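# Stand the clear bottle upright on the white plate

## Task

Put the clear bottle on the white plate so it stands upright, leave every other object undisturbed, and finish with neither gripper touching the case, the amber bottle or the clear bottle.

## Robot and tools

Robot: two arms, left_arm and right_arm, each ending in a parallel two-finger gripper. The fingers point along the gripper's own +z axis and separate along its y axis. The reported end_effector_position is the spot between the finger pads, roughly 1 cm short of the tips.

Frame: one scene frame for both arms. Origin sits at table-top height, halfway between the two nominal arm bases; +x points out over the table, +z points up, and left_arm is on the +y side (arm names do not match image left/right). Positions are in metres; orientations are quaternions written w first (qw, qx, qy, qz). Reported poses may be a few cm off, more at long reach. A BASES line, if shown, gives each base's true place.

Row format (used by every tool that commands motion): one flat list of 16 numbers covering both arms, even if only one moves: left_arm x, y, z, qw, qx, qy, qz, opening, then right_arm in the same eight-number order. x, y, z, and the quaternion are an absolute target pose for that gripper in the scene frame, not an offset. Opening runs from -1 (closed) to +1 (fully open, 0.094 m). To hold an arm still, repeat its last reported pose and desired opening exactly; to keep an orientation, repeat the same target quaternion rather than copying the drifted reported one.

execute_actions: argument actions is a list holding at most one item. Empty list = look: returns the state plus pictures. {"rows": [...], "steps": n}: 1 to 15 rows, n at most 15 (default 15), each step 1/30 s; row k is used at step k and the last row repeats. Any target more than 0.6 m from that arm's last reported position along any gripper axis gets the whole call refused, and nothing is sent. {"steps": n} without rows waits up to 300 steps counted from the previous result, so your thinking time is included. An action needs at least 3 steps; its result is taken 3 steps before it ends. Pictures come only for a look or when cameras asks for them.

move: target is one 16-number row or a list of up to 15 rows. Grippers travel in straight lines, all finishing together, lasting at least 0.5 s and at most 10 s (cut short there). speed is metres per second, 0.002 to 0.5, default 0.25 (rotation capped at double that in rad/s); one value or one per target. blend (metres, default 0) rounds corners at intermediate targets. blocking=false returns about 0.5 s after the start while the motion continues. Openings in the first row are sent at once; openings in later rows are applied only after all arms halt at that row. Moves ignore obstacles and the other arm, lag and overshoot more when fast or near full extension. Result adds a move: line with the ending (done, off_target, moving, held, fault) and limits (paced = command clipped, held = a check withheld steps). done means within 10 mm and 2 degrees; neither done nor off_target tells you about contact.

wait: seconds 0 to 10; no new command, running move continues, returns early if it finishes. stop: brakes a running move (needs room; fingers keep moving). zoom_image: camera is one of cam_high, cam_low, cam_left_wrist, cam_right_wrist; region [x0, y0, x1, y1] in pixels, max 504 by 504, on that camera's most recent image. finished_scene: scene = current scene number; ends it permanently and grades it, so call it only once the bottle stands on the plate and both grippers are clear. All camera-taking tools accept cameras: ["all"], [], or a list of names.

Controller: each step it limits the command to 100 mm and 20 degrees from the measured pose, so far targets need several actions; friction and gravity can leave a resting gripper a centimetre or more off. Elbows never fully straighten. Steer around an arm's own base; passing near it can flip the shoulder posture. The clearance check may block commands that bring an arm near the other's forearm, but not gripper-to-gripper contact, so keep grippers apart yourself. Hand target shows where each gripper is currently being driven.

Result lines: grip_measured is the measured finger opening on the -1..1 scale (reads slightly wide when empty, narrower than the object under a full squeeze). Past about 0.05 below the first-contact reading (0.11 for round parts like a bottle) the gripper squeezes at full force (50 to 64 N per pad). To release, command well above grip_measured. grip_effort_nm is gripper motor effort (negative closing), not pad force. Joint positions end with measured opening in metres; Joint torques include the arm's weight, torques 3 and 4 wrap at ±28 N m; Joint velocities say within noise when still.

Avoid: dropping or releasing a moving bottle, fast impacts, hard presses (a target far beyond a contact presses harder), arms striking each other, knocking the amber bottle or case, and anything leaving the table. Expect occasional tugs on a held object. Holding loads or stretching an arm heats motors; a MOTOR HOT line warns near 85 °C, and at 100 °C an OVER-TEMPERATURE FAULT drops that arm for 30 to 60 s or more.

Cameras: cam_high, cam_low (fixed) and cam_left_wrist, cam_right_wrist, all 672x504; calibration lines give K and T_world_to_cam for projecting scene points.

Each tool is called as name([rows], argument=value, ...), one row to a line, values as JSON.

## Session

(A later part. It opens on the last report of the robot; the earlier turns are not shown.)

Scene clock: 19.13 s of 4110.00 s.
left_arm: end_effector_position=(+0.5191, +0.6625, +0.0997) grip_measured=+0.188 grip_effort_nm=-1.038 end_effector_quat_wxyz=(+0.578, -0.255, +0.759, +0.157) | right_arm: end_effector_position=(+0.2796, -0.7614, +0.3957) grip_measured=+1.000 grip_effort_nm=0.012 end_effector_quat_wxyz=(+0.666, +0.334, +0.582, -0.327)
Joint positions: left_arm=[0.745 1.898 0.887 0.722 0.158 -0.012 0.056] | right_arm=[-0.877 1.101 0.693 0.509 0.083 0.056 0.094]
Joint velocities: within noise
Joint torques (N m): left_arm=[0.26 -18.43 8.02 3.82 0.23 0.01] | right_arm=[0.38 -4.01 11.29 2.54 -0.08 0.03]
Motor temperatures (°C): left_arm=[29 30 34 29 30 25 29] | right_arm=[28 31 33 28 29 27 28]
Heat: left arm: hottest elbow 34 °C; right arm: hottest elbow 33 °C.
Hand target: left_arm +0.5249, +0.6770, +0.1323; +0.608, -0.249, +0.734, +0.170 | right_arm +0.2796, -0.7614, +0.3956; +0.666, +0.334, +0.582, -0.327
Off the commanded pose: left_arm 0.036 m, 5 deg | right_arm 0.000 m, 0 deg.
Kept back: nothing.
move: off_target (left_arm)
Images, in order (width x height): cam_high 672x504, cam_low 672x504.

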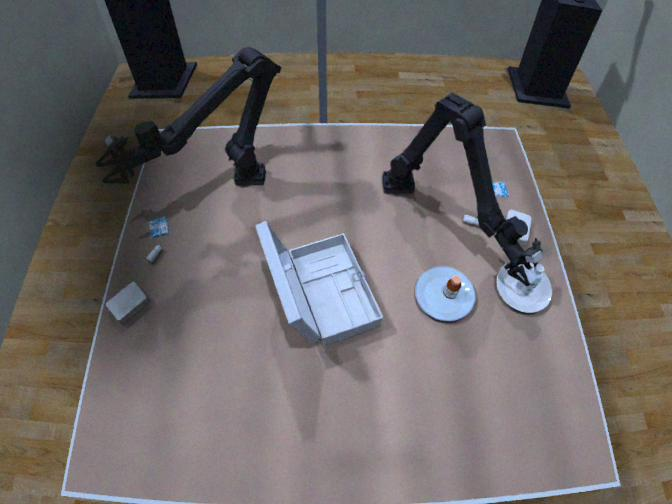

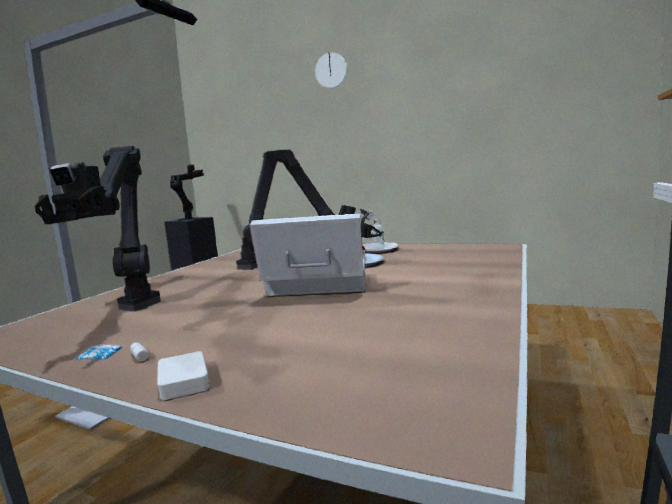

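move(target=[0.526,0.678,0.118,0.609,-0.249,0.735,0.170,-0.6,0.2796,-0.7614,0.3957,0.666,0.334,0.582,-0.327,1], speed=0.04, cameras=["cam_low","cam_high"])

zoom_image(camera="cam_low", region=[340, 200, 420, 270])

zoom_image(camera="cam_high", region=[480, 230, 570, 320])

Scene clock: 20.07 s of 4110.00 s.
left_arm: end_effector_position=(+0.5206, +0.6638, +0.0988) grip_measured=+0.188 grip_effort_nm=-1.028 end_effector_quat_wxyz=(+0.588, -0.251, +0.752, +0.161) | right_arm: end_effector_position=(+0.2796, -0.7614, +0.3957) grip_measured=+1.000 grip_effort_nm=0.012 end_effector_quat_wxyz=(+0.666, +0.334, +0.582, -0.327)
Joint positions: left_arm=[0.745 1.916 0.887 0.765 0.159 -0.012 0.056] | right_arm=[-0.877 1.101 0.693 0.509 0.083 0.056 0.094]
Joint velocities: within noise
Joint torques (N m): left_arm=[0.09 -17.14 7.88 3.44 0.21 0.01] | right_arm=[0.32 -4.07 11.29 2.52 -0.08 0.03]
Motor temperatures (°C): left_arm=[29 30 34 29 30 25 29] | right_arm=[28 31 33 28 29 27 28]
Heat: left arm: hottest elbow 34 °C; right arm: hottest elbow 33 °C.
Hand target: left_arm +0.5253, +0.6774, +0.1183; +0.608, -0.249, +0.734, +0.170 | right_arm +0.2796, -0.7614, +0.3956; +0.666, +0.334, +0.582, -0.327
Off the commanded pose: left_arm 0.024 m, 3 deg | right_arm 0.000 m, 0 deg.
Kept back: nothing.
move: off_target (left_arm)
Images, in order (width x height): cam_high 672x504, cam_low 672x504.

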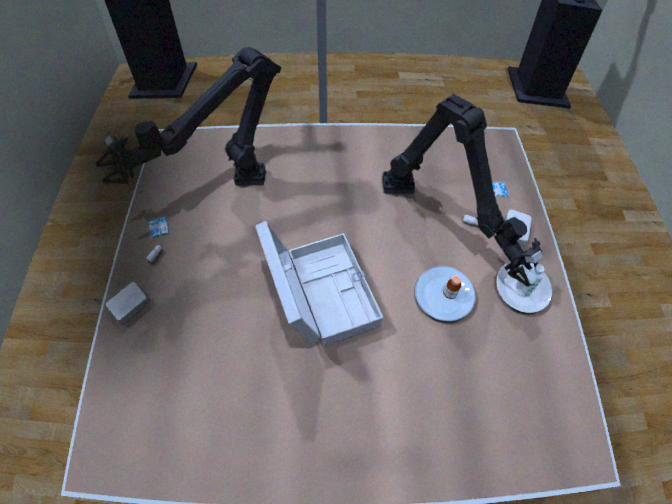

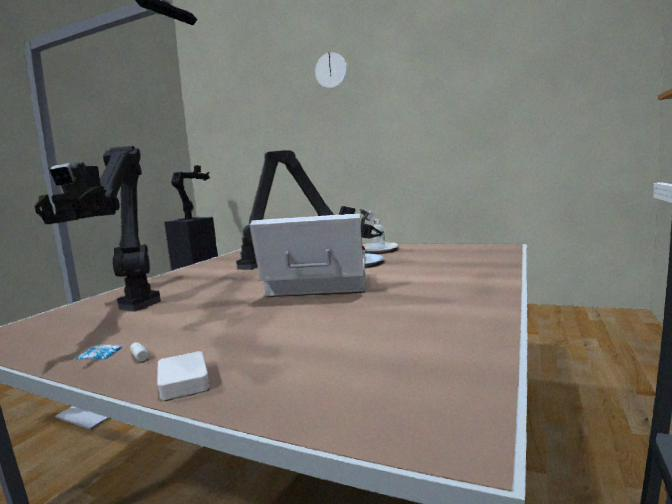

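Scaled by 6.300 from the camera's 672x504 image, which has a finer 960x720 frame.

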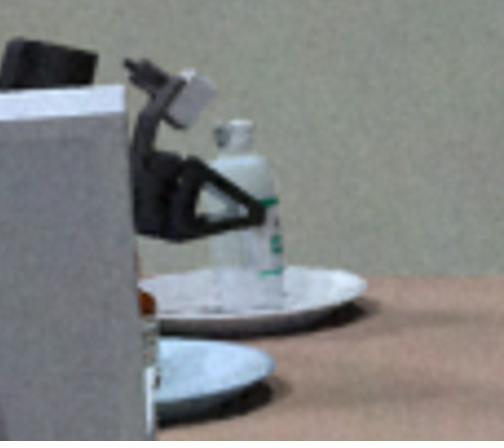

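Scaled by 5.600 from the camera's 672x504 image, which has a finer 960x720 frame.

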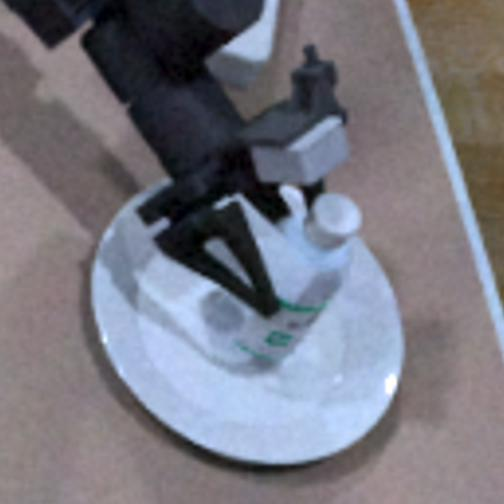

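move(target=[0.526,0.678,0.122,0.609,-0.249,0.735,0.170,0.3,0.2796,-0.7614,0.3957,0.666,0.334,0.582,-0.327,1], speed=0.05, cameras=[])

move(target=[0.526,0.678,0.124,0.609,-0.249,0.735,0.170,0.75,0.2796,-0.7614,0.3957,0.666,0.334,0.582,-0.327,1], speed=0.05, cameras=["cam_low","cam_high"])

zoom_image(camera="cam_high", region=[480, 230, 570, 320])

Scene clock: 21.00 s of 4110.00 s.
left_arm: end_effector_position=(+0.5211, +0.6637, +0.1003) grip_measured=+0.297 grip_effort_nm=0.159 end_effector_quat_wxyz=(+0.590, -0.249, +0.751, +0.161) | right_arm: end_effector_position=(+0.2796, -0.7614, +0.3957) grip_measured=+1.000 grip_effort_nm=0.007 end_effector_quat_wxyz=(+0.666, +0.334, +0.582, -0.327)
Joint positions: left_arm=[0.745 1.916 0.887 0.772 0.161 -0.012 0.061] | right_arm=[-0.877 1.101 0.693 0.509 0.083 0.056 0.094]
Joint velocities: within noise
Joint torques (N m): left_arm=[0.44 -17.9 7.92 2.71 0.09 0.01] | right_arm=[0.38 -4.01 11.3 2.54 -0.08 0.04]
Motor temperatures (°C): left_arm=[29 30 34 29 30 25 29] | right_arm=[28 31 33 28 29 27 28]
Heat: left arm: hottest elbow 34 °C; right arm: hottest elbow 33 °C.
Hand target: left_arm +0.5253, +0.6774, +0.1223; +0.608, -0.249, +0.734, +0.170 | right_arm +0.2796, -0.7614, +0.3956; +0.666, +0.334, +0.582, -0.327
Off the commanded pose: left_arm 0.026 m, 3 deg | right_arm 0.000 m, 0 deg.
Kept back: nothing.
move: off_target (left_arm)
No camera images: "cameras" was empty.

Scene clock: 21.70 s of 4110.00 s.
left_arm: end_effector_position=(+0.5211, +0.6637, +0.1003) grip_measured=+0.747 grip_effort_nm=0.159 end_effector_quat_wxyz=(+0.590, -0.249, +0.751, +0.161) | right_arm: end_effector_position=(+0.2796, -0.7614, +0.3957) grip_measured=+1.000 grip_effort_nm=0.007 end_effector_quat_wxyz=(+0.666, +0.334, +0.582, -0.327)
Joint positions: left_arm=[0.745 1.916 0.887 0.772 0.161 -0.012 0.082] | right_arm=[-0.877 1.101 0.693 0.509 0.083 0.056 0.094]
Joint velocities: within noise
Joint torques (N m): left_arm=[0.26 -18.32 7.94 2.51 0.08 0.01] | right_arm=[0.32 -4.01 11.29 2.52 -0.08 0.03]
Motor temperatures (°C): left_arm=[29 30 34 29 30 25 29] | right_arm=[28 31 33 28 29 27 28]
Heat: left arm: hottest elbow 34 °C; right arm: hottest elbow 33 °C.
Hand target: left_arm +0.5253, +0.6774, +0.1243; +0.608, -0.249, +0.734, +0.170 | right_arm +0.2796, -0.7614, +0.3956; +0.666, +0.334, +0.582, -0.327
Off the commanded pose: left_arm 0.028 m, 3 deg | right_arm 0.000 m, 0 deg.
Kept back: nothing.
move: off_target (left_arm)
Images, in order (width x height): cam_high 672x504, cam_low 672x504.

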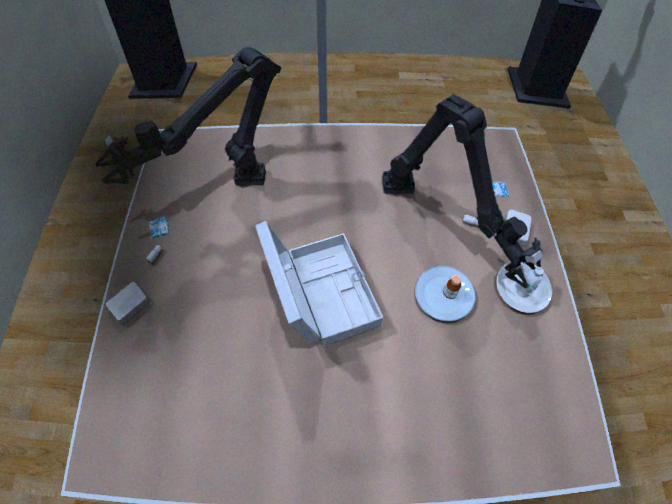

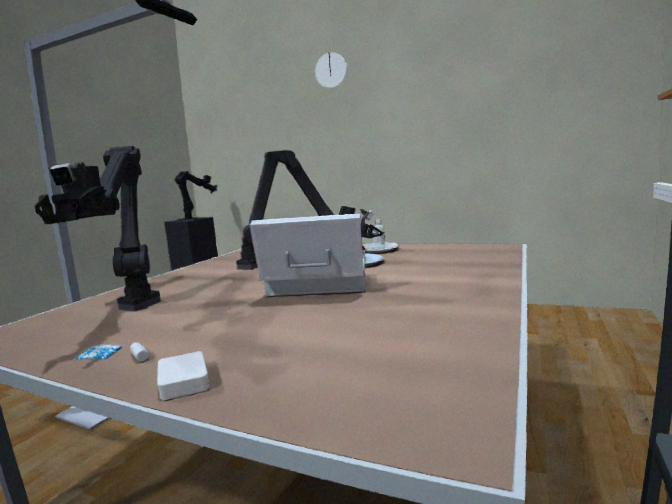

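Scaled by 5.600 from the camera's 672x504 image, which has a finer 960x720 frame.

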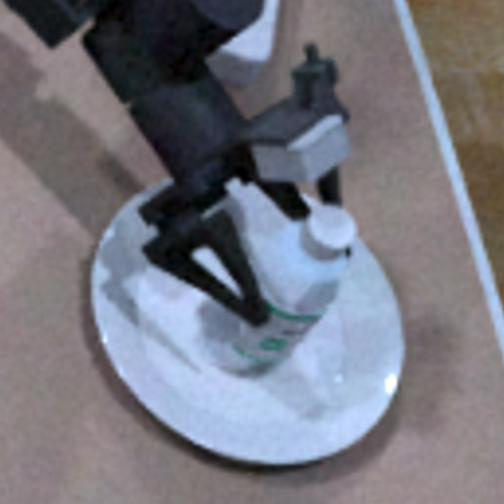

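move(target=[0.42,0.604,0.155,0.609,-0.249,0.735,0.170,0.8,0.2796,-0.7614,0.3957,0.666,0.334,0.582,-0.327,1], speed=0.12, cameras=["cam_low","cam_high"])

zoom_image(camera="cam_high", region=[450, 190, 600, 330])

Scene clock: 23.40 s of 4110.00 s.
left_arm: end_effector_position=(+0.4235, +0.5989, +0.1464) grip_measured=+0.797 grip_effort_nm=0.164 end_effector_quat_wxyz=(+0.600, -0.251, +0.742, +0.162) | right_arm: end_effector_position=(+0.2796, -0.7614, +0.3957) grip_measured=+1.000 grip_effort_nm=0.007 end_effector_quat_wxyz=(+0.666, +0.334, +0.582, -0.327)
Joint positions: left_arm=[0.798 1.603 0.56 0.809 0.211 -0.012 0.084] | right_arm=[-0.877 1.101 0.693 0.509 0.083 0.056 0.094]
Joint velocities: within noise
Joint torques (N m): left_arm=[0.44 -12.69 5.61 2.93 0.22 0.13] | right_arm=[0.32 -4.01 11.28 2.54 -0.08 0.04]
Motor temperatures (°C): left_arm=[29 30 34 29 30 25 29] | right_arm=[28 31 34 28 29 27 28]
Heat: left arm: hottest elbow 34 °C; right arm: hottest elbow 34 °C.
Hand target: left_arm +0.4200, +0.6040, +0.1551; +0.608, -0.249, +0.734, +0.170 | right_arm +0.2796, -0.7614, +0.3956; +0.666, +0.334, +0.582, -0.327
Off the commanded pose: left_arm 0.011 m, 2 deg | right_arm 0.000 m, 0 deg.
Kept back: nothing.
move: off_target (left_arm)
Images, in order (width x height): cam_high 672x504, cam_low 672x504.

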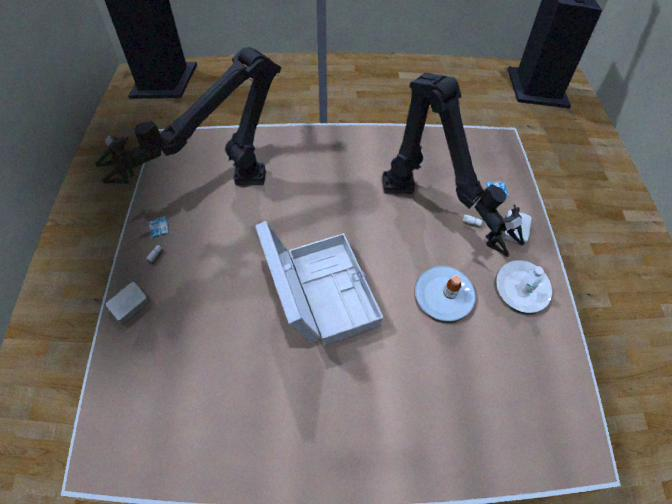

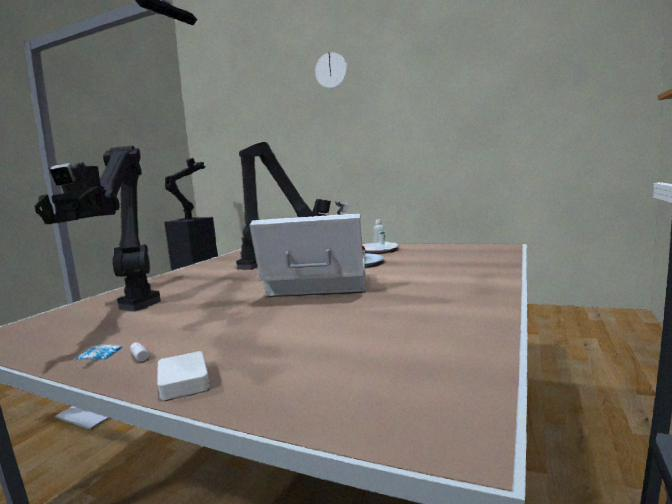

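Scaled by 3.360 from the camera's 672x504 image, which has a finer 960x720 frame.

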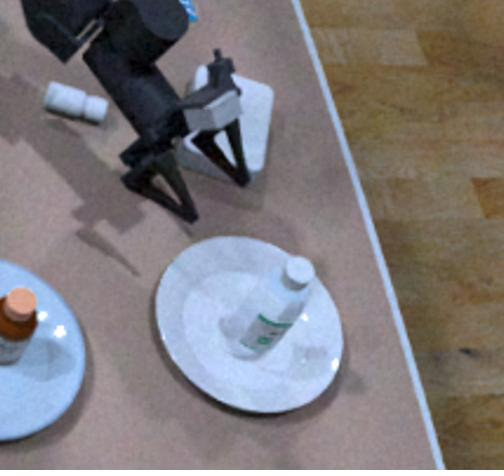

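Standing.

finished_scene(scene=1)

The scene is finished: the task was done.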